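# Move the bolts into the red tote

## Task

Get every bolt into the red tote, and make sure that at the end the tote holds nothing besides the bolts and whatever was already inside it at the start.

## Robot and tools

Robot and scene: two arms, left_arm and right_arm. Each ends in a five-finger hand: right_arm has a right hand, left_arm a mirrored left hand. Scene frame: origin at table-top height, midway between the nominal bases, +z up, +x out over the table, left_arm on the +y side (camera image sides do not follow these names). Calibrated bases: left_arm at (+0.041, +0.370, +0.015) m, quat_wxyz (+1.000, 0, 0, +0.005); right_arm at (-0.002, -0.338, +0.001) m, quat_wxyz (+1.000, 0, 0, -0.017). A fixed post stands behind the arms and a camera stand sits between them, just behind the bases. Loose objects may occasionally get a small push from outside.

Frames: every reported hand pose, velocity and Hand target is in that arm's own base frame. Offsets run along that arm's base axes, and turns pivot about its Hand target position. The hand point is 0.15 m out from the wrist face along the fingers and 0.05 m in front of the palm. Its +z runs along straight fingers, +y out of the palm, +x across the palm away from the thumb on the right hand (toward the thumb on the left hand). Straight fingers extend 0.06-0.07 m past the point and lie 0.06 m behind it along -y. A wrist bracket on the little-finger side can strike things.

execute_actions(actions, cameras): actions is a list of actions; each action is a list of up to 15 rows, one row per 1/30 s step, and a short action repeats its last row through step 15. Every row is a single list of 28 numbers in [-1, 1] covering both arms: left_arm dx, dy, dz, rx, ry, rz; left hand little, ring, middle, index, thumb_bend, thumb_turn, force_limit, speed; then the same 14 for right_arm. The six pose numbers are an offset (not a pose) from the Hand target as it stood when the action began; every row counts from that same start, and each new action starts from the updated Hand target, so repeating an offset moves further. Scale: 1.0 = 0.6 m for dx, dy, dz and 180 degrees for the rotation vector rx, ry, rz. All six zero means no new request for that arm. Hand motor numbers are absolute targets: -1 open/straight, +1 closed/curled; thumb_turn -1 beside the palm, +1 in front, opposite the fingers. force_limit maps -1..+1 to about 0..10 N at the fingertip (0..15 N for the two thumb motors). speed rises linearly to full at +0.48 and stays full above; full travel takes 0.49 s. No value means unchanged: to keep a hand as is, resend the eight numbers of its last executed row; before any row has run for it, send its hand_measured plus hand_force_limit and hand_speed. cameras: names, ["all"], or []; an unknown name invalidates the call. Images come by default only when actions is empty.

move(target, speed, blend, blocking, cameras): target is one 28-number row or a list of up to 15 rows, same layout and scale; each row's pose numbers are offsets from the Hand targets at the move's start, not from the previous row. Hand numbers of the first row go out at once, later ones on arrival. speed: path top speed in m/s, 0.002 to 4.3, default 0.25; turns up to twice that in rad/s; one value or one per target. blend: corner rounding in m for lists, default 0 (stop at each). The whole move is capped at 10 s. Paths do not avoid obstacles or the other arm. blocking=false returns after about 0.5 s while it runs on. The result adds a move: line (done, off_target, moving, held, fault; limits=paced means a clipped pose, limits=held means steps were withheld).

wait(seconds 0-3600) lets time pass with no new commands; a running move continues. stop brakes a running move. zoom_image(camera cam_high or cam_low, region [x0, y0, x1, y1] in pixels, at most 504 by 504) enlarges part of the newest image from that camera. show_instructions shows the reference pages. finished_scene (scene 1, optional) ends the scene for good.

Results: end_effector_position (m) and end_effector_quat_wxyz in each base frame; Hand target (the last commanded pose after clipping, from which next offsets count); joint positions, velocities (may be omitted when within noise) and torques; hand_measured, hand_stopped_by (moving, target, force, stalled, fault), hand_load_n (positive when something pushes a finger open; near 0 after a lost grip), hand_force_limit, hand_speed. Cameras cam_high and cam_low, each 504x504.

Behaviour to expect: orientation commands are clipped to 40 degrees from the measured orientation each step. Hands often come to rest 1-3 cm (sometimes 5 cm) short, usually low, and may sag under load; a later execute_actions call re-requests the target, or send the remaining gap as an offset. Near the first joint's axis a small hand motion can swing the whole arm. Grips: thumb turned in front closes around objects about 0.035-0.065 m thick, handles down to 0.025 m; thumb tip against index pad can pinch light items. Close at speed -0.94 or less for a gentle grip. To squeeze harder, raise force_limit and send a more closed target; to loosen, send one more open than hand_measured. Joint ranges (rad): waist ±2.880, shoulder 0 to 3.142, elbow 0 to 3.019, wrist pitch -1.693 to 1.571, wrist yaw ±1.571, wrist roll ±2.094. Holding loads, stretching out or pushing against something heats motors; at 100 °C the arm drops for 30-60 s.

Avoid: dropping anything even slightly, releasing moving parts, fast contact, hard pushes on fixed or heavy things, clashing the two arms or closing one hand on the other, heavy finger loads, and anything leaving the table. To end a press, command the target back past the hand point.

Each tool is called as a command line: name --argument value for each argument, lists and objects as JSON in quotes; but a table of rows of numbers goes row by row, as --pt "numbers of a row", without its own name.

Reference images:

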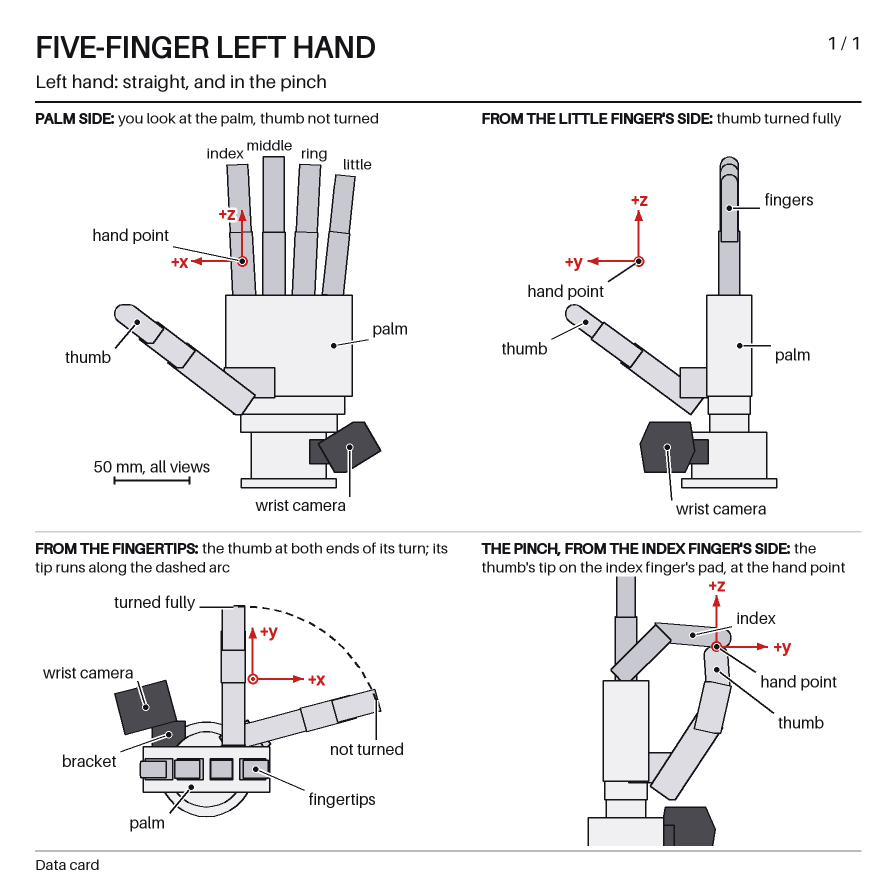

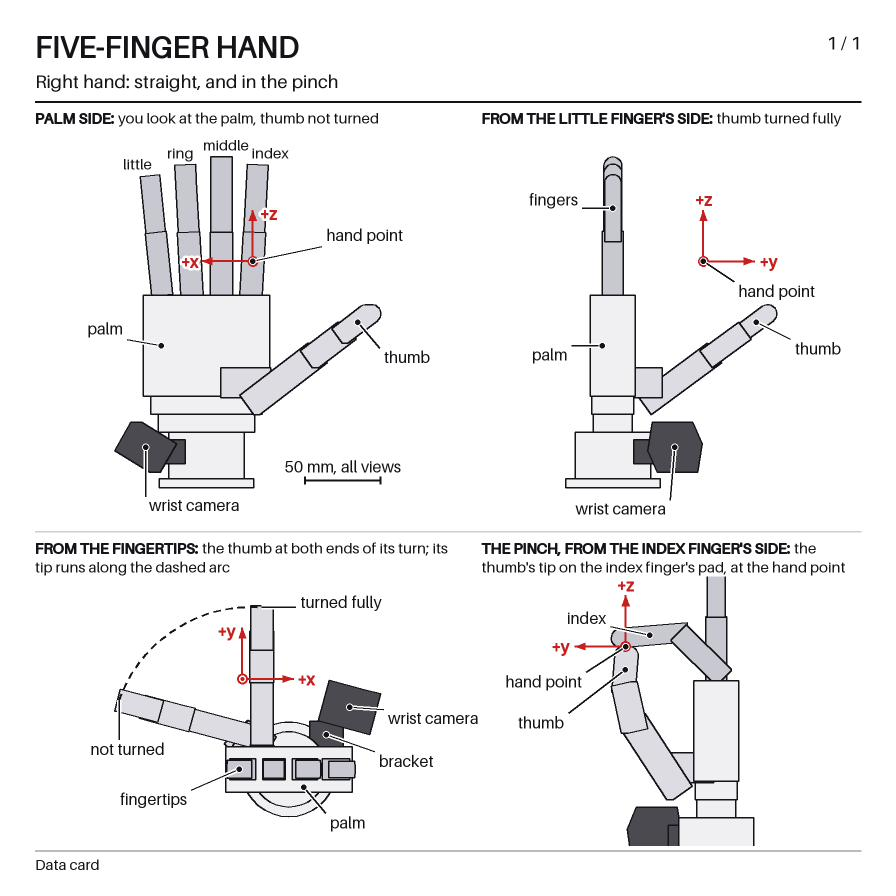

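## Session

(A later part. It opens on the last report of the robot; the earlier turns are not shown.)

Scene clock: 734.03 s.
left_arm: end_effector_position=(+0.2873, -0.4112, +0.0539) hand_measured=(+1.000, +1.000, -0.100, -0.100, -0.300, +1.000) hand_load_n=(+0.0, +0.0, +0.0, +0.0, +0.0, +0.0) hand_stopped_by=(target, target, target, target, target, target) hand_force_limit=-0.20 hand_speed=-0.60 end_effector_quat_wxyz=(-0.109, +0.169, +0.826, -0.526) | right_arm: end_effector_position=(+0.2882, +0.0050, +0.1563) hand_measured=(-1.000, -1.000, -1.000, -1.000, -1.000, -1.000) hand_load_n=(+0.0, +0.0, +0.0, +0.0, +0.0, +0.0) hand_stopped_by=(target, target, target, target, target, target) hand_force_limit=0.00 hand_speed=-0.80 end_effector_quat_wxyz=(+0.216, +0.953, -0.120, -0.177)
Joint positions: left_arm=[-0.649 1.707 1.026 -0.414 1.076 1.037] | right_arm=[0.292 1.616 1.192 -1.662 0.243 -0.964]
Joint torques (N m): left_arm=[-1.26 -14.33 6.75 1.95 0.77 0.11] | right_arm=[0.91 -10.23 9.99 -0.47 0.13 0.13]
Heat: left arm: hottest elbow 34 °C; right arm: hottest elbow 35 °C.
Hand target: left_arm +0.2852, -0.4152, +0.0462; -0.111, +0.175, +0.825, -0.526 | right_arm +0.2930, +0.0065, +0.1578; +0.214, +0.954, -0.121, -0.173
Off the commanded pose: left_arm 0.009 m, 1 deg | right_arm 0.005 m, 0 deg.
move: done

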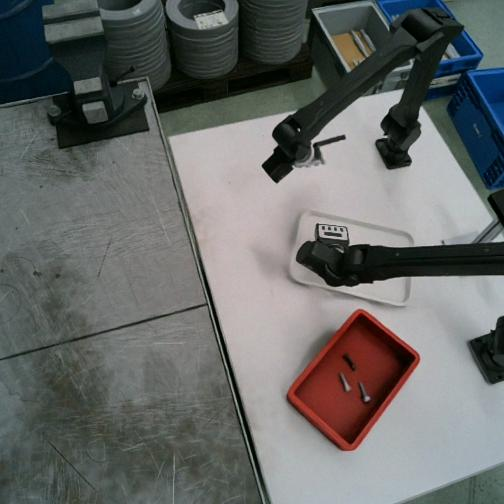

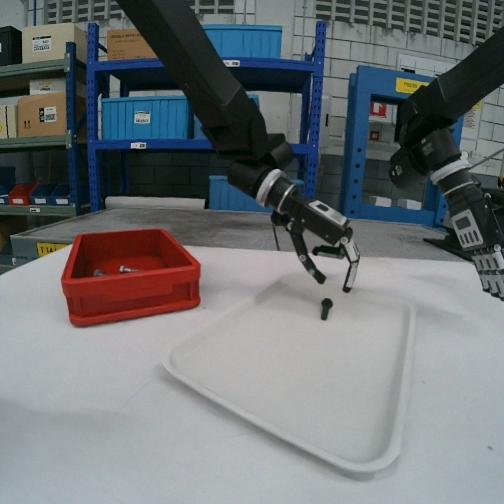

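move --target '[0.0063,0.007,-0.047,0,0,0,1,1,-0.1,-0.1,-0.3,1,-0.2,-0.6,0,0,0,0,0,0,-1,-1,-1,-1,-1,-1,0,-0.8]' --speed 0.06 --cameras '["all"]'

zoom_image --camera "cam_low" --region '[280, 260, 370, 350]'

Scene clock: 741.80 s.
left_arm: end_effector_position=(+0.2870, -0.4110, +0.0274) hand_measured=(+1.000, +1.000, -0.100, -0.100, -0.300, +1.000) hand_load_n=(+0.0, +0.0, +0.0, +0.0, +0.0, +0.0) hand_stopped_by=(target, target, target, target, target, target) hand_force_limit=-0.20 hand_speed=-0.60 end_effector_quat_wxyz=(-0.112, +0.173, +0.825, -0.526) | right_arm: end_effector_position=(+0.2882, +0.0050, +0.1563) hand_measured=(-1.000, -1.000, -1.000, -1.000, -1.000, -1.000) hand_load_n=(+0.0, +0.0, +0.0, +0.0, +0.0, +0.0) hand_stopped_by=(target, target, target, target, target, target) hand_force_limit=0.00 hand_speed=-0.80 end_effector_quat_wxyz=(+0.216, +0.953, -0.120, -0.177)
Joint positions: left_arm=[-0.649 1.759 1.012 -0.364 1.08 1.056] | right_arm=[0.292 1.616 1.192 -1.662 0.243 -0.964]
Joint torques (N m): left_arm=[-0.26 -14.62 6.28 1.92 0.81 0.16] | right_arm=[0.79 -9.7 10 -0.47 0.15 0.08]
Heat: left arm: hottest elbow 34 °C; right arm: hottest elbow 35 °C.
Hand target: left_arm +0.2888, -0.4109, +0.0178; -0.111, +0.175, +0.825, -0.526 | right_arm +0.2930, +0.0065, +0.1578; +0.214, +0.954, -0.121, -0.173
Off the commanded pose: left_arm 0.010 m, 0 deg | right_arm 0.005 m, 0 deg.
move: done

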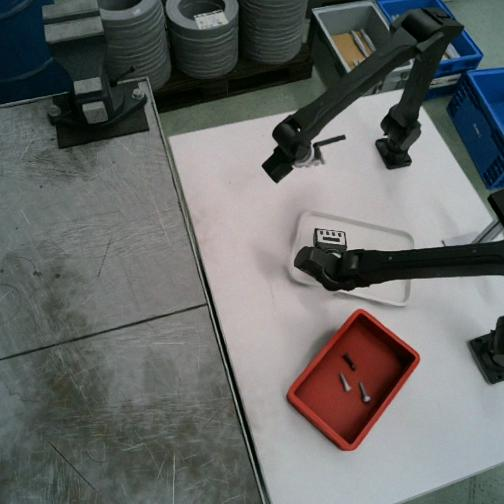

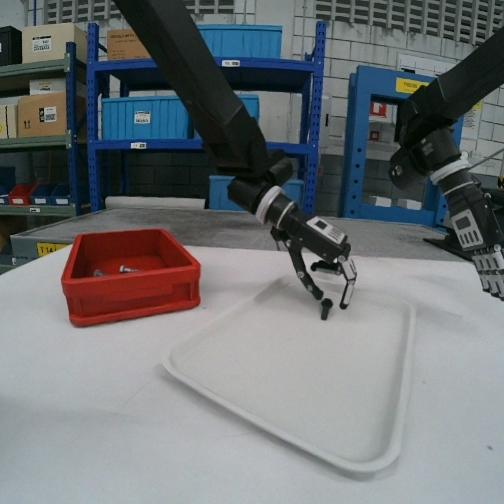

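Scaled by 5.600 from the camera's image (finer frame: 720x720).

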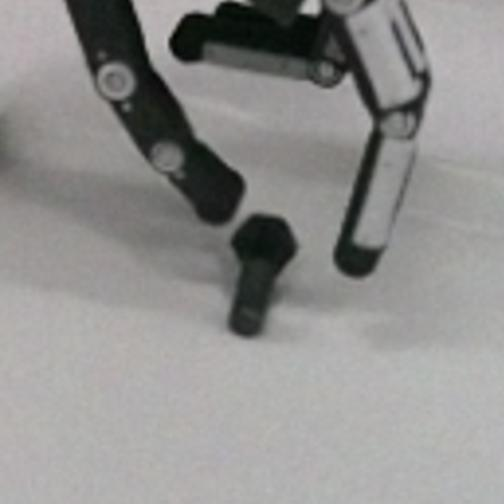

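move --target '[0.009,0.0075,-0.018,0,0,0,1,1,-0.1,-0.1,-0.3,1,-0.2,-0.6,0,0,0,0,0,0,-1,-1,-1,-1,-1,-1,0,-0.8]' --speed 0.05 --cameras '["cam_low"]'

zoom_image --camera "cam_low" --region '[280, 260, 370, 350]'

Scene clock: 746.00 s.
left_arm: end_effector_position=(+0.2882, -0.4086, +0.0169) hand_measured=(+1.000, +1.000, -0.100, -0.100, -0.300, +1.000) hand_load_n=(+0.5, +0.0, +0.0, +0.0, +0.0, +0.0) hand_stopped_by=(target, target, target, target, target, target) hand_force_limit=-0.20 hand_speed=-0.60 end_effector_quat_wxyz=(-0.114, +0.176, +0.825, -0.525) | right_arm: end_effector_position=(+0.2882, +0.0050, +0.1563) hand_measured=(-1.000, -1.000, -1.000, -1.000, -1.000, -1.000) hand_load_n=(+0.0, +0.0, +0.0, +0.0, +0.0, +0.0) hand_stopped_by=(target, target, target, target, target, target) hand_force_limit=0.00 hand_speed=-0.80 end_effector_quat_wxyz=(+0.216, +0.953, -0.120, -0.177)
Joint positions: left_arm=[-0.643 1.782 1.012 -0.364 1.086 1.083] | right_arm=[0.292 1.616 1.192 -1.662 0.243 -0.964]
Joint torques (N m): left_arm=[0.56 -14.33 6.46 1.8 0.82 0.16] | right_arm=[1.32 -9.7 9.81 -0.46 0.16 0.09]
Heat: left arm: hottest elbow 34 °C; right arm: hottest elbow 35 °C.
Hand target: left_arm +0.2943, -0.4063, +0.0071; -0.111, +0.175, +0.825, -0.526 | right_arm +0.2930, +0.0065, +0.1578; +0.214, +0.954, -0.121, -0.173
Off the commanded pose: left_arm 0.012 m, 0 deg | right_arm 0.005 m, 0 deg.
move: off_target (left_arm)

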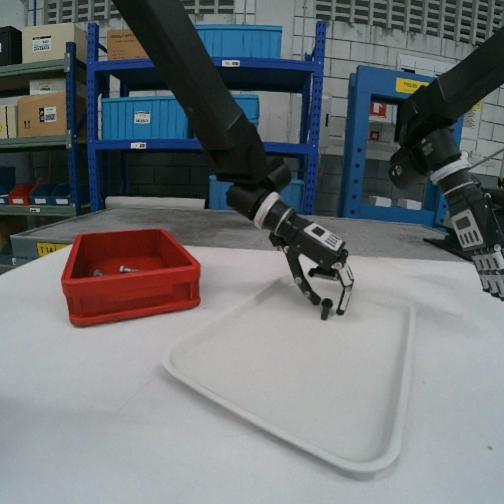

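Scaled by 5.600 from the camera's image (finer frame: 720x720).

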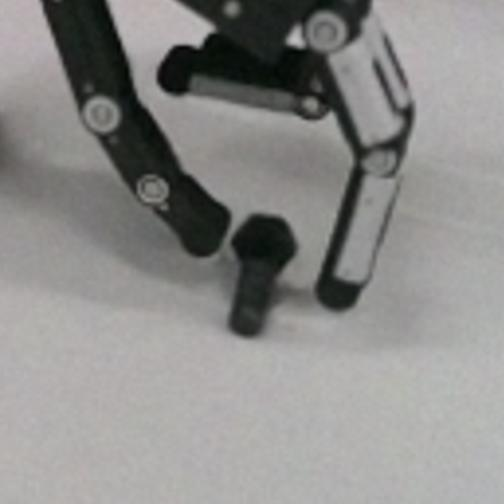

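move --target '[0.0083,-0.001,-0.0135,0,0,0,1,1,-0.1,-0.1,-0.3,1,-0.2,-0.6,0,0,0,0,0,0,-1,-1,-1,-1,-1,-1,0,-0.8]' --speed 0.05 --cameras '["cam_low"]'

zoom_image --camera "cam_low" --region '[280, 260, 370, 350]'

Scene clock: 752.83 s.
left_arm: end_effector_position=(+0.2889, -0.4067, +0.0080) hand_measured=(+1.000, +1.000, -0.100, -0.100, -0.300, +1.000) hand_load_n=(+0.0, +0.0, +0.0, +0.0, +0.5, +0.0) hand_stopped_by=(target, target, target, target, target, target) hand_force_limit=-0.20 hand_speed=-0.60 end_effector_quat_wxyz=(-0.118, +0.174, +0.824, -0.525) | right_arm: end_effector_position=(+0.2882, +0.0050, +0.1563) hand_measured=(-1.000, -1.000, -1.000, -1.000, -1.000, -1.000) hand_load_n=(+0.0, +0.0, +0.0, +0.0, +0.0, +0.0) hand_stopped_by=(target, target, target, target, target, target) hand_force_limit=0.00 hand_speed=-0.80 end_effector_quat_wxyz=(+0.216, +0.953, -0.120, -0.177)
Joint positions: left_arm=[-0.637 1.804 1.012 -0.358 1.093 1.092] | right_arm=[0.292 1.616 1.192 -1.662 0.243 -0.964]
Joint torques (N m): left_arm=[0.56 -14.27 7.16 1.76 0.61 0.15] | right_arm=[0.97 -10.52 9.92 -0.47 0.13 0.09]
Heat: left arm: hottest elbow 34 °C; right arm: hottest elbow 35 °C.
Hand target: left_arm +0.2994, -0.4069, -0.0009; -0.111, +0.175, +0.825, -0.526 | right_arm +0.2930, +0.0065, +0.1578; +0.214, +0.954, -0.121, -0.173
Off the commanded pose: left_arm 0.014 m, 1 deg | right_arm 0.005 m, 0 deg.
move: off_target (left_arm)

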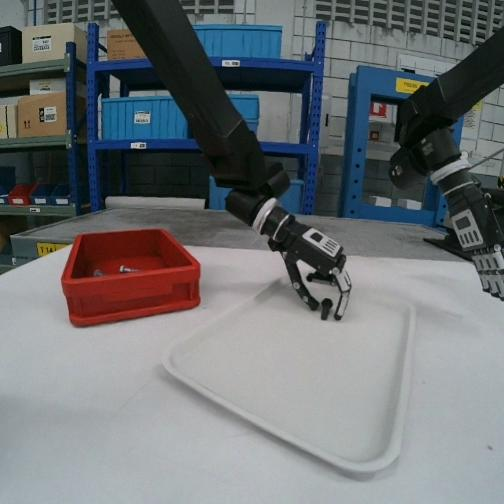

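Scaled by 5.600 from the camera's image (finer frame: 720x720).

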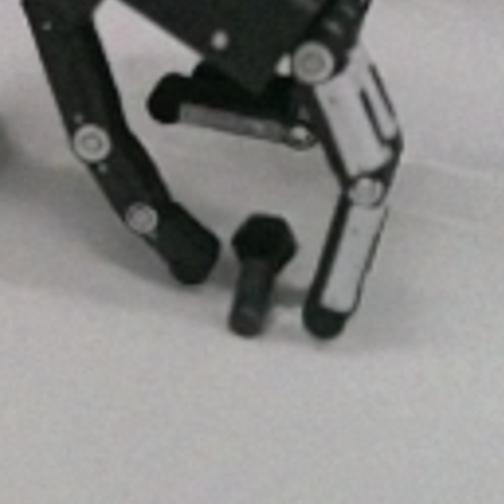

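move --target '[0.009,-0.0075,0,0,0,0,1,1,-0.1,-0.1,-0.3,1,-0.2,-0.6,0,0,0,0,0,0,-1,-1,-1,-1,-1,-1,0,-0.8]' --speed 0.04 --cameras '["cam_low"]'

zoom_image --camera "cam_low" --region '[280, 260, 370, 350]'

Scene clock: 758.20 s.
left_arm: end_effector_position=(+0.2911, -0.4086, +0.0079) hand_measured=(+1.000, +1.000, -0.100, -0.100, -0.300, +1.000) hand_load_n=(+0.0, +0.0, +0.0, +0.0, +0.5, +0.0) hand_stopped_by=(target, target, target, target, target, target) hand_force_limit=-0.20 hand_speed=-0.60 end_effector_quat_wxyz=(-0.118, +0.175, +0.824, -0.527) | right_arm: end_effector_position=(+0.2882, +0.0050, +0.1563) hand_measured=(-1.000, -1.000, -1.000, -1.000, -1.000, -1.000) hand_load_n=(+0.0, +0.0, +0.0, +0.0, +0.0, -0.5) hand_stopped_by=(target, target, target, target, target, target) hand_force_limit=0.00 hand_speed=-0.80 end_effector_quat_wxyz=(+0.216, +0.953, -0.120, -0.177)
Joint positions: left_arm=[-0.637 1.81 1.02 -0.358 1.095 1.092] | right_arm=[0.292 1.616 1.192 -1.662 0.243 -0.964]
Joint torques (N m): left_arm=[0.5 -13.74 8.17 1.5 0.51 0.14] | right_arm=[1.38 -10.4 9.94 -0.49 0.11 0.06]
Heat: left arm: hottest elbow 34 °C; right arm: hottest elbow 35 °C.
Hand target: left_arm +0.3048, -0.4115, -0.0009; -0.111, +0.175, +0.825, -0.526 | right_arm +0.2930, +0.0065, +0.1578; +0.214, +0.954, -0.121, -0.173
Off the commanded pose: left_arm 0.017 m, 1 deg | right_arm 0.005 m, 0 deg.
move: off_target (left_arm)

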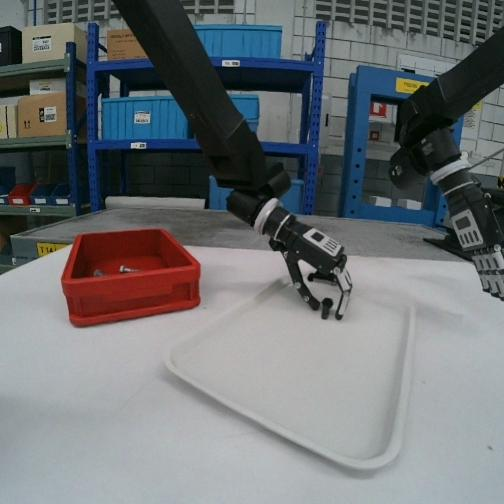

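Scaled by 5.600 from the camera's image (finer frame: 720x720).

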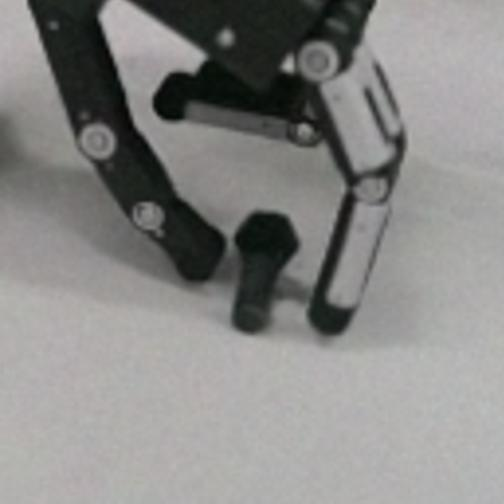

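move --pt "0.006 -0.004 0 0 0 0 1 1 0.02 0.02 -0.3 1 -0.2 -0.9 0 0 0 0 0 0 -1 -1 -1 -1 -1 -1 0 -0.8" --pt "0.006 -0.004 -0.0085 0 0 0 1 1 0.02 0.02 -0.3 1 -0.2 -0.9 0 0 0 0 0 0 -1 -1 -1 -1 -1 -1 0 -0.8" --speed 0.04 --cameras '["cam_low"]'

zoom_image --camera "cam_low" --region '[280, 260, 370, 350]'

Scene clock: 765.40 s.
left_arm: end_effector_position=(+0.2960, -0.4123, +0.0077) hand_measured=(+1.000, +1.000, +0.020, +0.020, -0.300, +1.000) hand_load_n=(+0.0, +0.0, +0.0, +0.0, +0.0, +0.0) hand_stopped_by=(target, target, target, target, target, target) hand_force_limit=-0.20 hand_speed=-0.90 end_effector_quat_wxyz=(-0.116, +0.176, +0.823, -0.527) | right_arm: end_effector_position=(+0.2882, +0.0050, +0.1563) hand_measured=(-1.000, -1.000, -1.000, -1.000, -1.000, -1.000) hand_load_n=(+0.0, +0.0, +0.0, +0.0, +0.0, +0.0) hand_stopped_by=(target, target, target, target, target, target) hand_force_limit=0.00 hand_speed=-0.80 end_effector_quat_wxyz=(+0.216, +0.953, -0.120, -0.177)
Joint positions: left_arm=[-0.637 1.82 1.035 -0.358 1.095 1.092] | right_arm=[0.292 1.616 1.192 -1.662 0.243 -0.964]
Joint torques (N m): left_arm=[0.5 -13.39 7.82 1.78 0.51 0.15] | right_arm=[0.91 -10.05 9.92 -0.42 0.14 0.1]
Heat: left arm: hottest elbow 34 °C; right arm: hottest elbow 35 °C.
Hand target: left_arm +0.3084, -0.4138, -0.0060; -0.111, +0.175, +0.825, -0.526 | right_arm +0.2930, +0.0065, +0.1578; +0.214, +0.954, -0.121, -0.173
Off the commanded pose: left_arm 0.019 m, 1 deg | right_arm 0.005 m, 0 deg.
move: off_target (left_arm)

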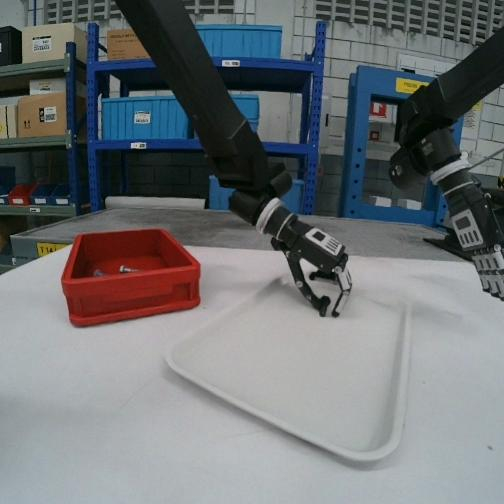

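Scaled by 5.600 from the camera's image (finer frame: 720x720).

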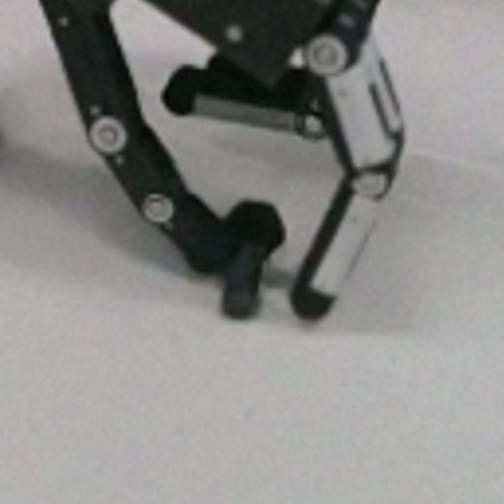

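move --pt "0 0 0 0 0 0 1 1 0.5 0.5 -0.3 1 -0.3 -0.94 0 0 0 0 0 0 -1 -1 -1 -1 -1 -1 0 -0.8" --pt "0 0 0.0002 0 0 0 1 1 0.55 0.55 -0.3 1 0 -0.94 0 0 0 0 0 0 -1 -1 -1 -1 -1 -1 0 -0.8" --speed 0.04 --cameras '["cam_low"]'

zoom_image --camera "cam_low" --region '[280, 260, 370, 350]'

Scene clock: 772.50 s.
left_arm: end_effector_position=(+0.2960, -0.4131, +0.0074) hand_measured=(+1.000, +1.000, +0.192, +0.294, -0.302, +1.000) hand_load_n=(+0.5, +0.5, +5.0, +5.5, +7.0, -1.0) hand_stopped_by=(target, target, force, force, target, target) hand_force_limit=0.00 hand_speed=-0.94 end_effector_quat_wxyz=(-0.117, +0.177, +0.822, -0.529) | right_arm: end_effector_position=(+0.2882, +0.0050, +0.1563) hand_measured=(-1.000, -1.000, -1.000, -1.000, -1.000, -1.000) hand_load_n=(+0.0, +0.0, +0.0, +0.0, +0.0, +0.0) hand_stopped_by=(target, target, target, target, target, target) hand_force_limit=0.00 hand_speed=-0.80 end_effector_quat_wxyz=(+0.216, +0.953, -0.120, -0.177)
Joint positions: left_arm=[-0.637 1.824 1.037 -0.357 1.1 1.092] | right_arm=[0.292 1.616 1.192 -1.662 0.243 -0.964]
Joint torques (N m): left_arm=[0.56 -13.74 7.66 1.7 0.28 0.16] | right_arm=[1.08 -10.17 10.06 -0.44 0.14 0.1]
Heat: left arm: hottest elbow 33 °C; right arm: hottest elbow 36 °C.
Hand target: left_arm +0.3084, -0.4138, -0.0060; -0.111, +0.175, +0.825, -0.526 | right_arm +0.2930, +0.0065, +0.1578; +0.214, +0.954, -0.121, -0.173
Off the commanded pose: left_arm 0.018 m, 1 deg | right_arm 0.005 m, 0 deg.
move: off_target (left_arm); target 2's new numbers were sent with left_arm's hand 0.018 m and 1 deg from that target

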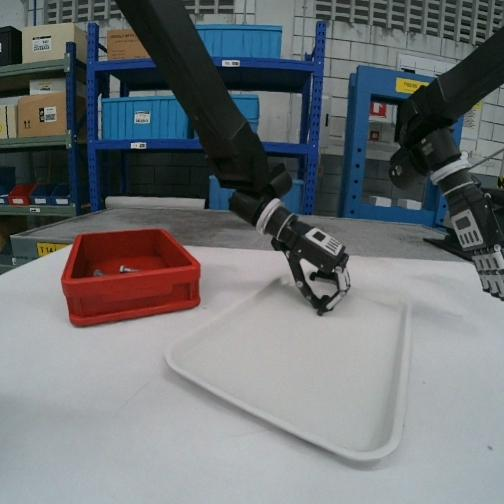

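Scaled by 5.600 from the camera's image (finer frame: 720x720).

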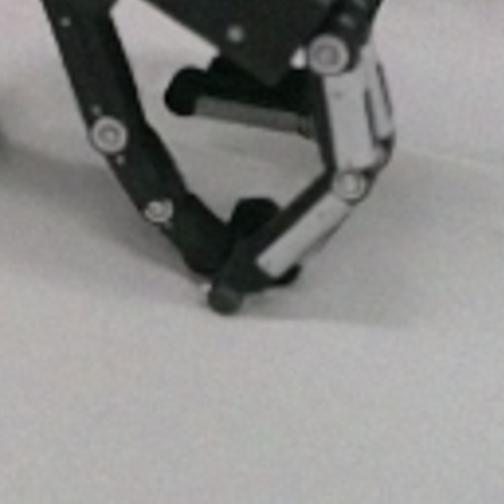

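move --target '[-0.01,0.002,0.05,0,0,0,1,1,0.55,0.55,-0.3,1,0,-0.94,0,0,0,0,0,0,-1,-1,-1,-1,-1,-1,0,-0.8]' --speed 0.05 --cameras '["cam_low"]'

zoom_image --camera "cam_low" --region '[280, 250, 370, 340]'

Scene clock: 776.27 s.
left_arm: end_effector_position=(+0.2933, -0.4096, +0.0128) hand_measured=(+1.000, +1.000, +0.190, +0.294, -0.302, +1.000) hand_load_n=(+0.0, +0.0, +5.5, +1.0, +5.0, +0.0) hand_stopped_by=(target, target, force, force, target, target) hand_force_limit=0.00 hand_speed=-0.94 end_effector_quat_wxyz=(-0.122, +0.171, +0.826, -0.522) | right_arm: end_effector_position=(+0.2882, +0.0050, +0.1563) hand_measured=(-1.000, -1.000, -1.000, -1.000, -1.000, -1.000) hand_load_n=(+0.0, +0.0, -0.5, +0.0, +0.0, +0.0) hand_stopped_by=(target, target, target, target, target, target) hand_force_limit=0.00 hand_speed=-0.80 end_effector_quat_wxyz=(+0.216, +0.953, -0.120, -0.177)
Joint positions: left_arm=[-0.637 1.808 1.039 -0.394 1.09 1.092] | right_arm=[0.292 1.616 1.192 -1.662 0.243 -0.964]
Joint torques (N m): left_arm=[0.03 -18.2 7.54 0.75 0.61 0.04] | right_arm=[1.14 -9.93 10.04 -0.5 0.15 0.11]
Heat: left arm: hottest elbow 33 °C; right arm: hottest elbow 36 °C.
Hand target: left_arm +0.3024, -0.4127, +0.0242; -0.111, +0.175, +0.825, -0.526 | right_arm +0.2930, +0.0065, +0.1578; +0.214, +0.954, -0.121, -0.173
Off the commanded pose: left_arm 0.015 m, 1 deg | right_arm 0.005 m, 0 deg.
move: off_target (left_arm)

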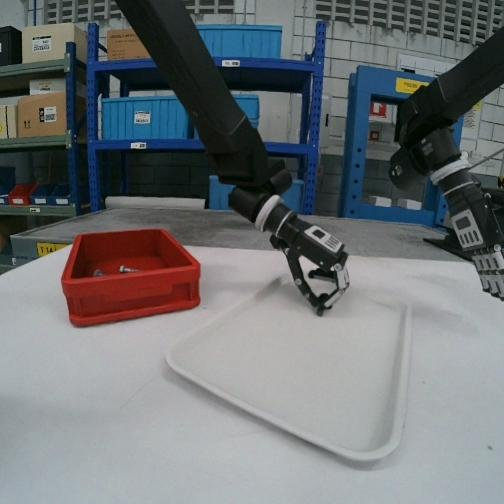

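Scaled by 5.600 from the camera's image (finer frame: 720x720).

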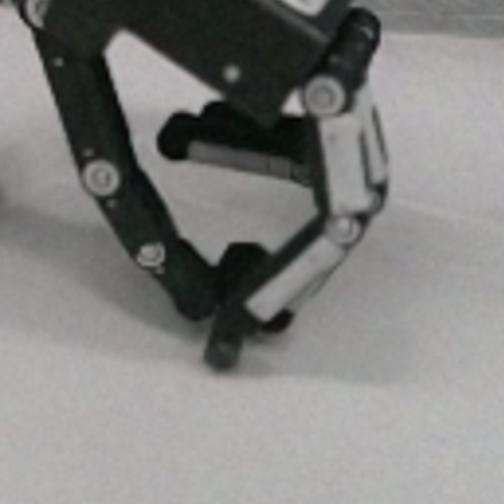

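move --target '[0,0,0.0002,0,0,0,1,1,0.55,0.6,-0.3,1,-0.15,-0.94,0,0,0,0,0,0,-1,-1,-1,-1,-1,-1,0,-0.8]' --speed 0.05 --cameras '["cam_low"]'

zoom_image --camera "cam_low" --region '[280, 250, 370, 340]'

Scene clock: 780.57 s.
left_arm: end_effector_position=(+0.2933, -0.4096, +0.0128) hand_measured=(+1.000, +1.000, +0.190, +0.416, -0.302, +1.000) hand_load_n=(+0.0, +0.0, +5.0, +4.0, +7.0, +0.0) hand_stopped_by=(target, target, force, force, target, target) hand_force_limit=-0.15 hand_speed=-0.94 end_effector_quat_wxyz=(-0.122, +0.171, +0.826, -0.522) | right_arm: end_effector_position=(+0.2882, +0.0050, +0.1563) hand_measured=(-1.000, -1.000, -1.000, -1.000, -1.000, -1.000) hand_load_n=(+0.0, +0.0, +0.0, +0.0, +0.0, +0.0) hand_stopped_by=(target, target, target, target, target, target) hand_force_limit=0.00 hand_speed=-0.80 end_effector_quat_wxyz=(+0.216, +0.953, -0.120, -0.177)
Joint positions: left_arm=[-0.637 1.808 1.039 -0.394 1.09 1.092] | right_arm=[0.292 1.616 1.192 -1.662 0.243 -0.964]
Joint torques (N m): left_arm=[0.09 -18.2 7.58 0.76 0.61 0.04] | right_arm=[1.03 -10.11 10.03 -0.47 0.12 0.12]
Heat: left arm: hottest elbow 34 °C; right arm: hottest elbow 36 °C.
Hand target: left_arm +0.3025, -0.4127, +0.0243; -0.111, +0.175, +0.825, -0.526 | right_arm +0.2930, +0.0065, +0.1578; +0.214, +0.954, -0.121, -0.173
Off the commanded pose: left_arm 0.015 m, 1 deg | right_arm 0.005 m, 0 deg.
move: off_target (left_arm)

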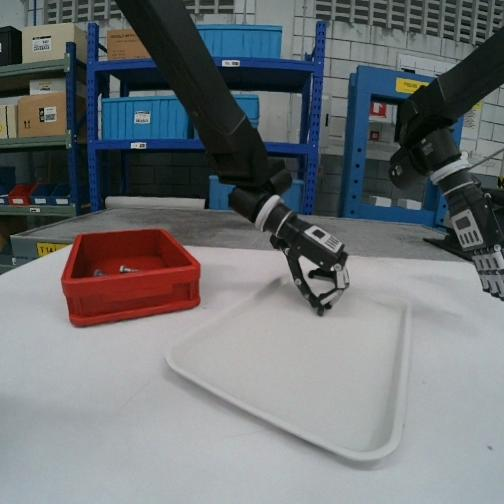

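Scaled by 5.600 from the camera's image (finer frame: 720x720).

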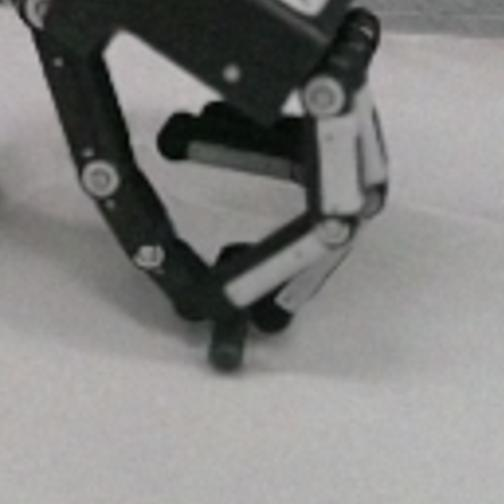

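move --target '[-0.003,0.002,0.03,0,0,0,1,1,0.55,0.6,-0.3,1,-0.15,-0.94,0,0,0,0,0,0,-1,-1,-1,-1,-1,-1,0,-0.8]' --speed 0.03 --cameras '["cam_low"]'

zoom_image --camera "cam_low" --region '[280, 250, 370, 340]'

Scene clock: 784.50 s.
left_arm: end_effector_position=(+0.2895, -0.4067, +0.0289) hand_measured=(+1.000, +1.000, +0.190, +0.416, -0.302, +1.000) hand_load_n=(+0.0, +0.0, +4.5, +4.0, +7.0, +0.0) hand_stopped_by=(target, target, force, force, target, target) hand_force_limit=-0.15 hand_speed=-0.94 end_effector_quat_wxyz=(-0.124, +0.170, +0.827, -0.521) | right_arm: end_effector_position=(+0.2882, +0.0050, +0.1563) hand_measured=(-1.000, -1.000, -1.000, -1.000, -1.000, -1.000) hand_load_n=(+0.0, +0.0, +0.0, +0.0, +0.0, +0.0) hand_stopped_by=(target, target, target, target, target, target) hand_force_limit=0.00 hand_speed=-0.80 end_effector_quat_wxyz=(+0.216, +0.953, -0.120, -0.177)
Joint positions: left_arm=[-0.637 1.77 1.039 -0.438 1.09 1.092] | right_arm=[0.292 1.616 1.192 -1.662 0.243 -0.964]
Joint torques (N m): left_arm=[-0.03 -17.73 8.29 0.77 0.62 0.04] | right_arm=[1.03 -10.17 9.95 -0.39 0.11 0.09]
Heat: left arm: hottest elbow 34 °C; right arm: hottest elbow 36 °C.
Hand target: left_arm +0.3006, -0.4115, +0.0423; -0.111, +0.175, +0.825, -0.526 | right_arm +0.2930, +0.0065, +0.1578; +0.214, +0.954, -0.121, -0.173
Off the commanded pose: left_arm 0.018 m, 2 deg | right_arm 0.005 m, 0 deg.
move: off_target (left_arm)

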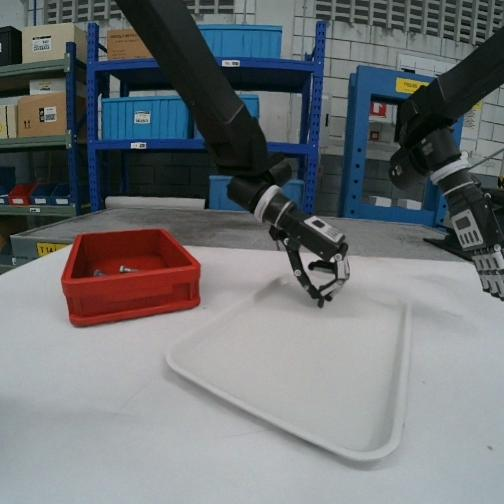

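Scaled by 5.600 from the camera's image (finer frame: 720x720).

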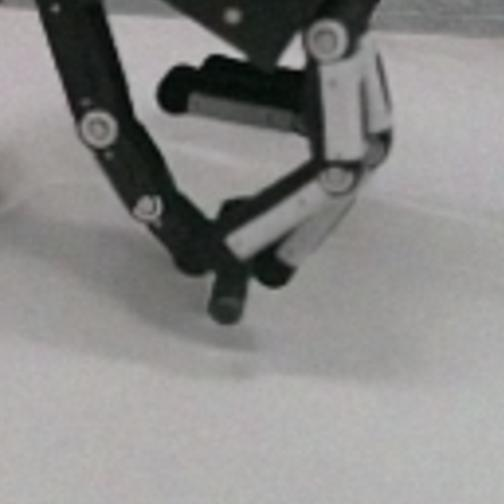

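move --target '[-0.003,0,0.1,0,0,0,1,1,0.55,0.6,-0.3,1,-0.15,-0.94,0,0,0,0,0,0,-1,-1,-1,-1,-1,-1,0,-0.8]' --speed 0.06 --cameras '["all"]'

zoom_image --camera "cam_low" --region '[280, 210, 370, 300]'

Scene clock: 789.23 s.
left_arm: end_effector_position=(+0.2884, -0.4058, +0.0873) hand_measured=(+1.000, +1.000, +0.190, +0.416, -0.302, +1.000) hand_load_n=(+0.0, +0.0, +5.0, +4.0, +6.5, +0.0) hand_stopped_by=(target, target, force, force, target, target) hand_force_limit=-0.15 hand_speed=-0.94 end_effector_quat_wxyz=(-0.124, +0.170, +0.827, -0.521) | right_arm: end_effector_position=(+0.2882, +0.0050, +0.1563) hand_measured=(-1.000, -1.000, -1.000, -1.000, -1.000, -1.000) hand_load_n=(+0.0, +0.0, +0.0, +0.0, -0.5, +0.0) hand_stopped_by=(target, target, target, target, target, target) hand_force_limit=0.00 hand_speed=-0.80 end_effector_quat_wxyz=(+0.216, +0.953, -0.120, -0.177)
Joint positions: left_arm=[-0.637 1.669 1.089 -0.589 1.09 1.092] | right_arm=[0.292 1.616 1.192 -1.662 0.243 -0.964]
Joint torques (N m): left_arm=[-0.15 -16.67 9.47 0.75 0.61 -0.01] | right_arm=[0.79 -10.29 9.94 -0.4 0.14 0.11]
Heat: left arm: hottest elbow 34 °C; right arm: hottest elbow 36 °C.
Hand target: left_arm +0.2988, -0.4115, +0.1022; -0.111, +0.175, +0.825, -0.526 | right_arm +0.2930, +0.0065, +0.1578; +0.214, +0.954, -0.121, -0.173
Off the commanded pose: left_arm 0.019 m, 2 deg | right_arm 0.005 m, 0 deg.
move: off_target (left_arm)

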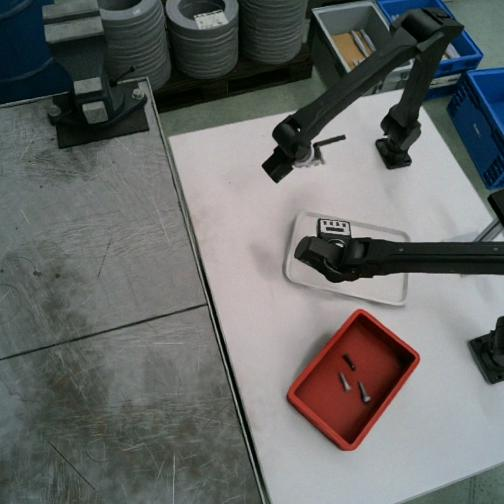

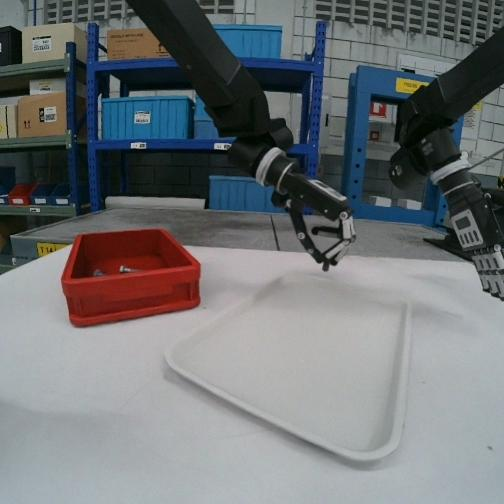

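Scaled by 5.600 from the camera's image (finer frame: 720x720).

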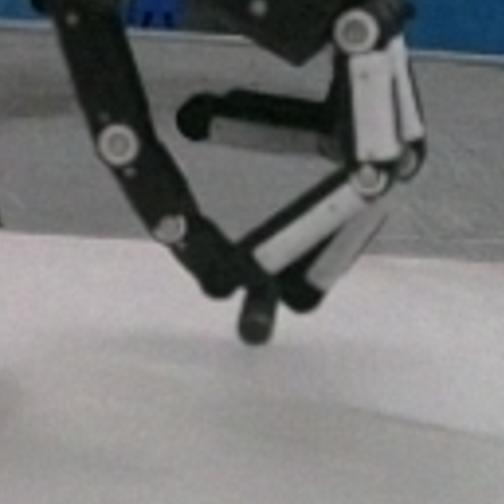

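move --pt "0 0 0.1163 0 0 0 1 1 0.55 0.6 -0.3 1 -0.15 -0.94 0 0 0 0 0 0 -1 -1 -1 -1 -1 -1 0 -0.8" --pt "0.227 0.6692 0.1163 0.1667 0.1062 0.6220 1 1 0.55 0.6 -0.3 1 -0.15 -0.94 0 0 0 0 0 0 -1 -1 -1 -1 -1 -1 0 -0.8" --speed '[0.1,0.16]' --blend '[0.02,0]' --cameras '["all"]'

zoom_image --camera "cam_high" --region '[280, 300, 450, 460]'

zoom_image --camera "cam_low" --region '[60, 120, 200, 260]'

Scene clock: 810.87 s.
left_arm: end_effector_position=(+0.4227, -0.0142, +0.1614) hand_measured=(+1.000, +1.000, +0.190, +0.416, -0.302, +1.000) hand_load_n=(+0.0, +0.0, +5.0, +4.5, +6.5, +0.0) hand_stopped_by=(target, target, force, force, target, target) hand_force_limit=-0.15 hand_speed=-0.94 end_effector_quat_wxyz=(-0.214, +0.671, -0.680, +0.205) | right_arm: end_effector_position=(+0.2882, +0.0050, +0.1563) hand_measured=(-1.000, -1.000, -1.000, -1.000, -1.000, -1.000) hand_load_n=(+0.0, +0.0, +0.0, +0.0, +0.0, +0.0) hand_stopped_by=(target, target, target, target, target, target) hand_force_limit=0.00 hand_speed=-0.80 end_effector_quat_wxyz=(+0.216, +0.953, -0.120, -0.177)
Joint positions: left_arm=[0.04 1.207 0.965 -0.729 0.014 0.048] | right_arm=[0.292 1.616 1.192 -1.662 0.243 -0.964]
Joint torques (N m): left_arm=[0.44 -7.77 11.49 1.29 -0.16 -0.11] | right_arm=[1.14 -10.23 9.98 -0.5 0.14 0.1]
Heat: left arm: hottest elbow 35 °C; right arm: hottest elbow 36 °C.
Hand target: left_arm +0.4350, -0.0100, +0.1719; -0.218, +0.678, -0.670, +0.208 | right_arm +0.2930, +0.0065, +0.1578; +0.214, +0.954, -0.121, -0.173
Off the commanded pose: left_arm 0.017 m, 1 deg | right_arm 0.005 m, 0 deg.
move: off_target (left_arm)

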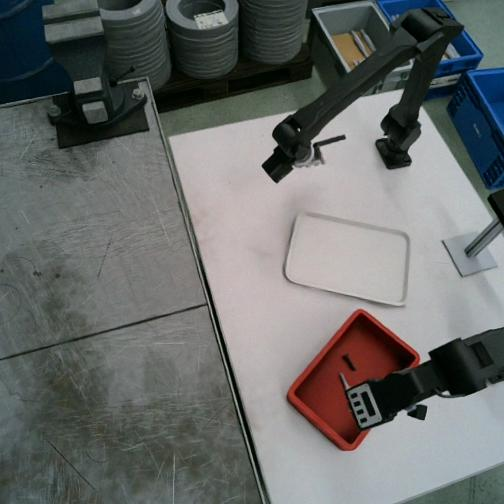

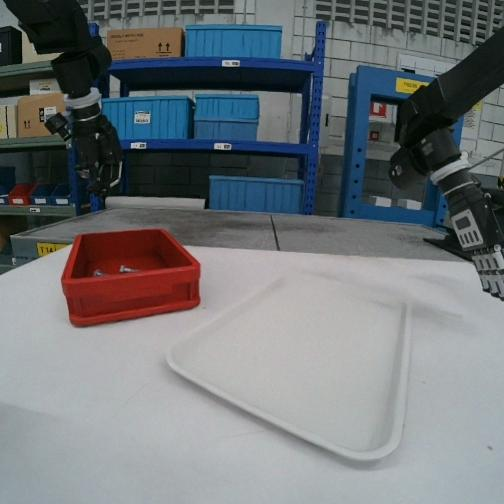

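Scaled by 2.965 from the camera's image (finer frame: 720x720).

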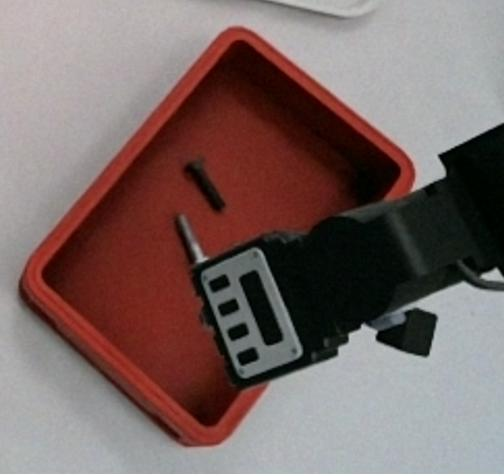

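Scaled by 3.600 from the camera's image (finer frame: 720x720).

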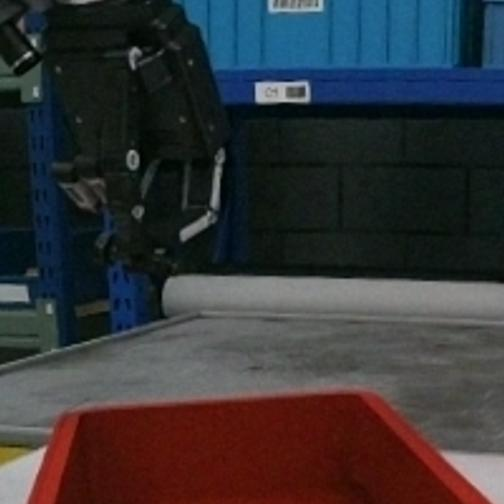

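move --pt "-0.175 -0.15 0 0 0 0 1 1 0.55 0.6 -0.3 1 -0.15 -0.94 0 0 0 0 0 0 -1 -1 -1 -1 -1 -1 0 -0.8" --pt "-0.175 -0.15 -0.2083 0 0 0 1 1 0.55 0.6 -0.3 1 -0.15 -0.94 0 0 0 0 0 0 -1 -1 -1 -1 -1 -1 0 -0.8" --speed '[0.12,0.09]' --cameras '["all"]'

zoom_image --camera "cam_high" --region '[280, 300, 450, 460]'

zoom_image --camera "cam_low" --region '[50, 170, 220, 340]'

Scene clock: 831.33 s.
left_arm: end_effector_position=(+0.3266, -0.0959, +0.0482) hand_measured=(+1.000, +1.000, +0.190, +0.416, -0.302, +1.000) hand_load_n=(+0.0, +0.0, +5.0, +4.0, +7.0, +0.0) hand_stopped_by=(target, target, force, force, target, target) hand_force_limit=-0.15 hand_speed=-0.94 end_effector_quat_wxyz=(-0.217, +0.677, -0.673, +0.204) | right_arm: end_effector_position=(+0.2882, +0.0050, +0.1563) hand_measured=(-1.000, -1.000, -1.000, -1.000, -1.000, -1.000) hand_load_n=(+0.0, +0.0, +0.0, +0.0, +0.0, +0.0) hand_stopped_by=(target, target, target, target, target, target) hand_force_limit=0.00 hand_speed=-0.80 end_effector_quat_wxyz=(+0.216, +0.953, -0.120, -0.177)
Joint positions: left_arm=[-0.253 1.08 0.553 -0.459 -0.163 -0.21] | right_arm=[0.292 1.616 1.192 -1.662 0.243 -0.964]
Joint torques (N m): left_arm=[-1.2 -4.6 7.73 2.43 -0.29 -0.12] | right_arm=[1.55 -9.76 9.96 -0.38 0.12 0.08]
Heat: left arm: hottest elbow 35 °C; right arm: hottest elbow 36 °C.
Hand target: left_arm +0.3299, -0.1000, +0.0470; -0.218, +0.678, -0.670, +0.208 | right_arm +0.2930, +0.0065, +0.1578; +0.214, +0.954, -0.121, -0.173
Off the commanded pose: left_arm 0.005 m, 1 deg | right_arm 0.005 m, 0 deg.
move: done

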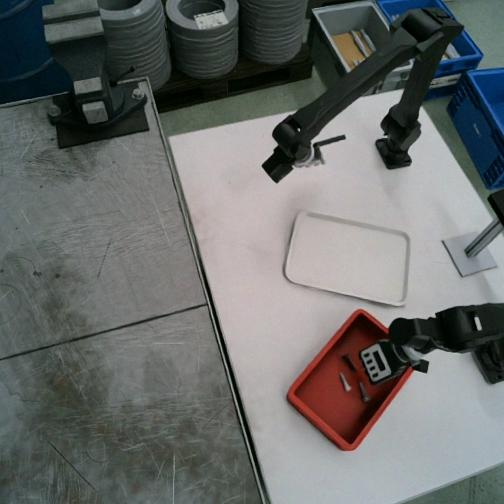

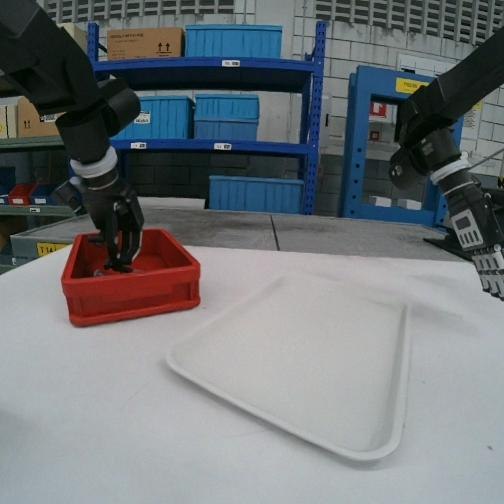

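Scaled by 2.965 from the camera's image (finer frame: 720x720).

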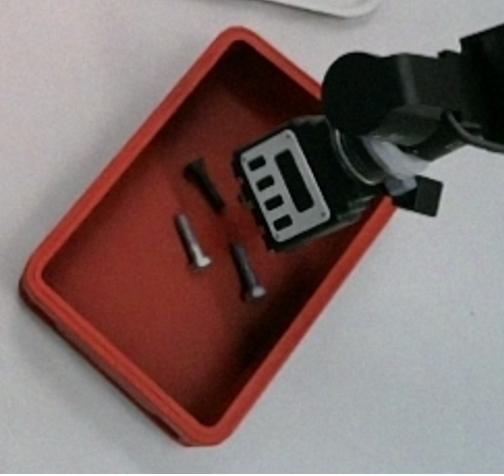

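Scaled by 2.965 from the camera's image (finer frame: 720x720).

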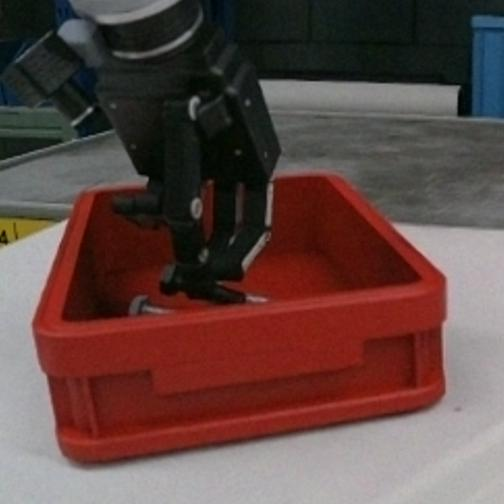

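move --target '[-0.013,0,-0.065,0,0,0,1,1,0.55,0.6,-0.3,1,-0.15,-0.94,0,0,0,0,0,0,-1,-1,-1,-1,-1,-1,0,-0.8]' --speed 0.04 --cameras '["all"]'

zoom_image --camera "cam_low" --region '[50, 170, 220, 340]'

Scene clock: 836.60 s.
left_arm: end_effector_position=(+0.3213, -0.0952, +0.0120) hand_measured=(+1.000, +1.000, +0.190, +0.416, -0.302, +1.000) hand_load_n=(+0.0, +0.0, +4.5, +4.0, +7.0, +0.0) hand_stopped_by=(target, target, force, force, target, target) hand_force_limit=-0.15 hand_speed=-0.94 end_effector_quat_wxyz=(-0.220, +0.678, -0.671, +0.206) | right_arm: end_effector_position=(+0.2882, +0.0050, +0.1563) hand_measured=(-1.000, -1.000, -1.000, -1.000, -1.000, -1.000) hand_load_n=(+0.0, +0.0, +0.0, +0.0, +0.0, +0.5) hand_stopped_by=(target, target, target, target, target, target) hand_force_limit=0.00 hand_speed=-0.80 end_effector_quat_wxyz=(+0.216, +0.953, -0.120, -0.177)
Joint positions: left_arm=[-0.257 1.141 0.476 -0.315 -0.167 -0.216] | right_arm=[0.292 1.616 1.192 -1.662 0.243 -0.964]
Joint torques (N m): left_arm=[-1.55 -4.31 6.91 2.44 -0.26 -0.12] | right_arm=[0.91 -10.05 10 -0.55 0.15 0.12]
Heat: left arm: hottest elbow 35 °C; right arm: hottest elbow 36 °C.
Hand target: left_arm +0.3223, -0.1000, +0.0081; -0.218, +0.678, -0.670, +0.208 | right_arm +0.2930, +0.0065, +0.1578; +0.214, +0.954, -0.121, -0.173
Off the commanded pose: left_arm 0.006 m, 0 deg | right_arm 0.005 m, 0 deg.
move: done

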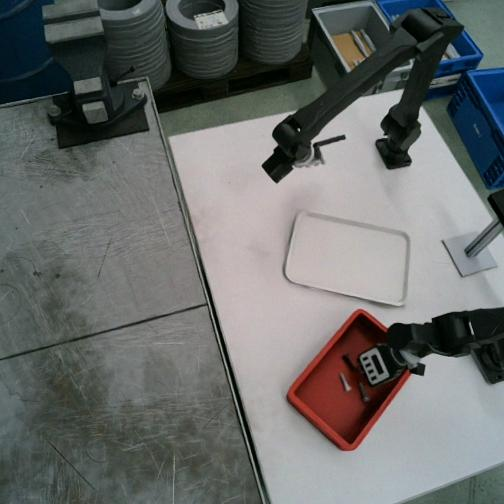

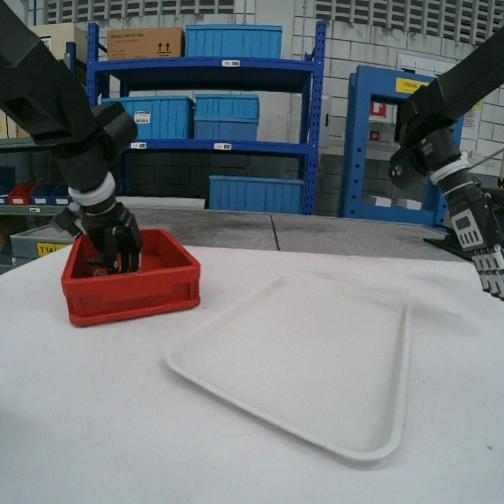

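Scaled by 2.965 from the camera's image (finer frame: 720x720).

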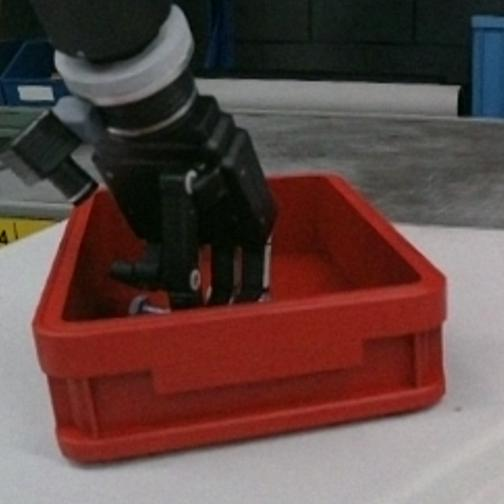

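move --target '[0,0,-0.01,0,0,0,1,1,0.55,0.6,-0.3,1,-0.15,-0.94,0,0,0,0,0,0,-1,-1,-1,-1,-1,-1,0,-0.8]' --speed 0.03 --cameras '[]'

Scene clock: 839.47 s.
left_arm: end_effector_position=(+0.3239, -0.0959, +0.0113) hand_measured=(+1.000, +1.000, +0.192, +0.416, -0.302, +1.000) hand_load_n=(+0.0, +0.0, +2.5, +2.0, +7.5, +0.0) hand_stopped_by=(target, target, force, force, target, target) hand_force_limit=-0.15 hand_speed=-0.94 end_effector_quat_wxyz=(-0.223, +0.677, -0.669, +0.211) | right_arm: end_effector_position=(+0.2882, +0.0050, +0.1563) hand_measured=(-1.000, -1.000, -1.000, -1.000, -1.000, -1.000) hand_load_n=(+0.0, +0.0, +0.0, +0.0, +0.0, +0.5) hand_stopped_by=(target, target, target, target, target, target) hand_force_limit=0.00 hand_speed=-0.80 end_effector_quat_wxyz=(+0.216, +0.953, -0.120, -0.177)
Joint positions: left_arm=[-0.257 1.144 0.472 -0.295 -0.168 -0.216] | right_arm=[0.292 1.616 1.192 -1.662 0.243 -0.964]
Joint torques (N m): left_arm=[-1.44 -3.43 6.5 2.71 -0.25 -0.12] | right_arm=[1.26 -10.11 9.99 -0.49 0.15 0.08]
Heat: left arm: hottest elbow 35 °C; right arm: hottest elbow 36 °C.
Hand target: left_arm +0.3221, -0.1000, +0.0019; -0.218, +0.678, -0.670, +0.208 | right_arm +0.2930, +0.0065, +0.1578; +0.214, +0.954, -0.121, -0.173
Off the commanded pose: left_arm 0.010 m, 1 deg | right_arm 0.005 m, 0 deg.
move: done


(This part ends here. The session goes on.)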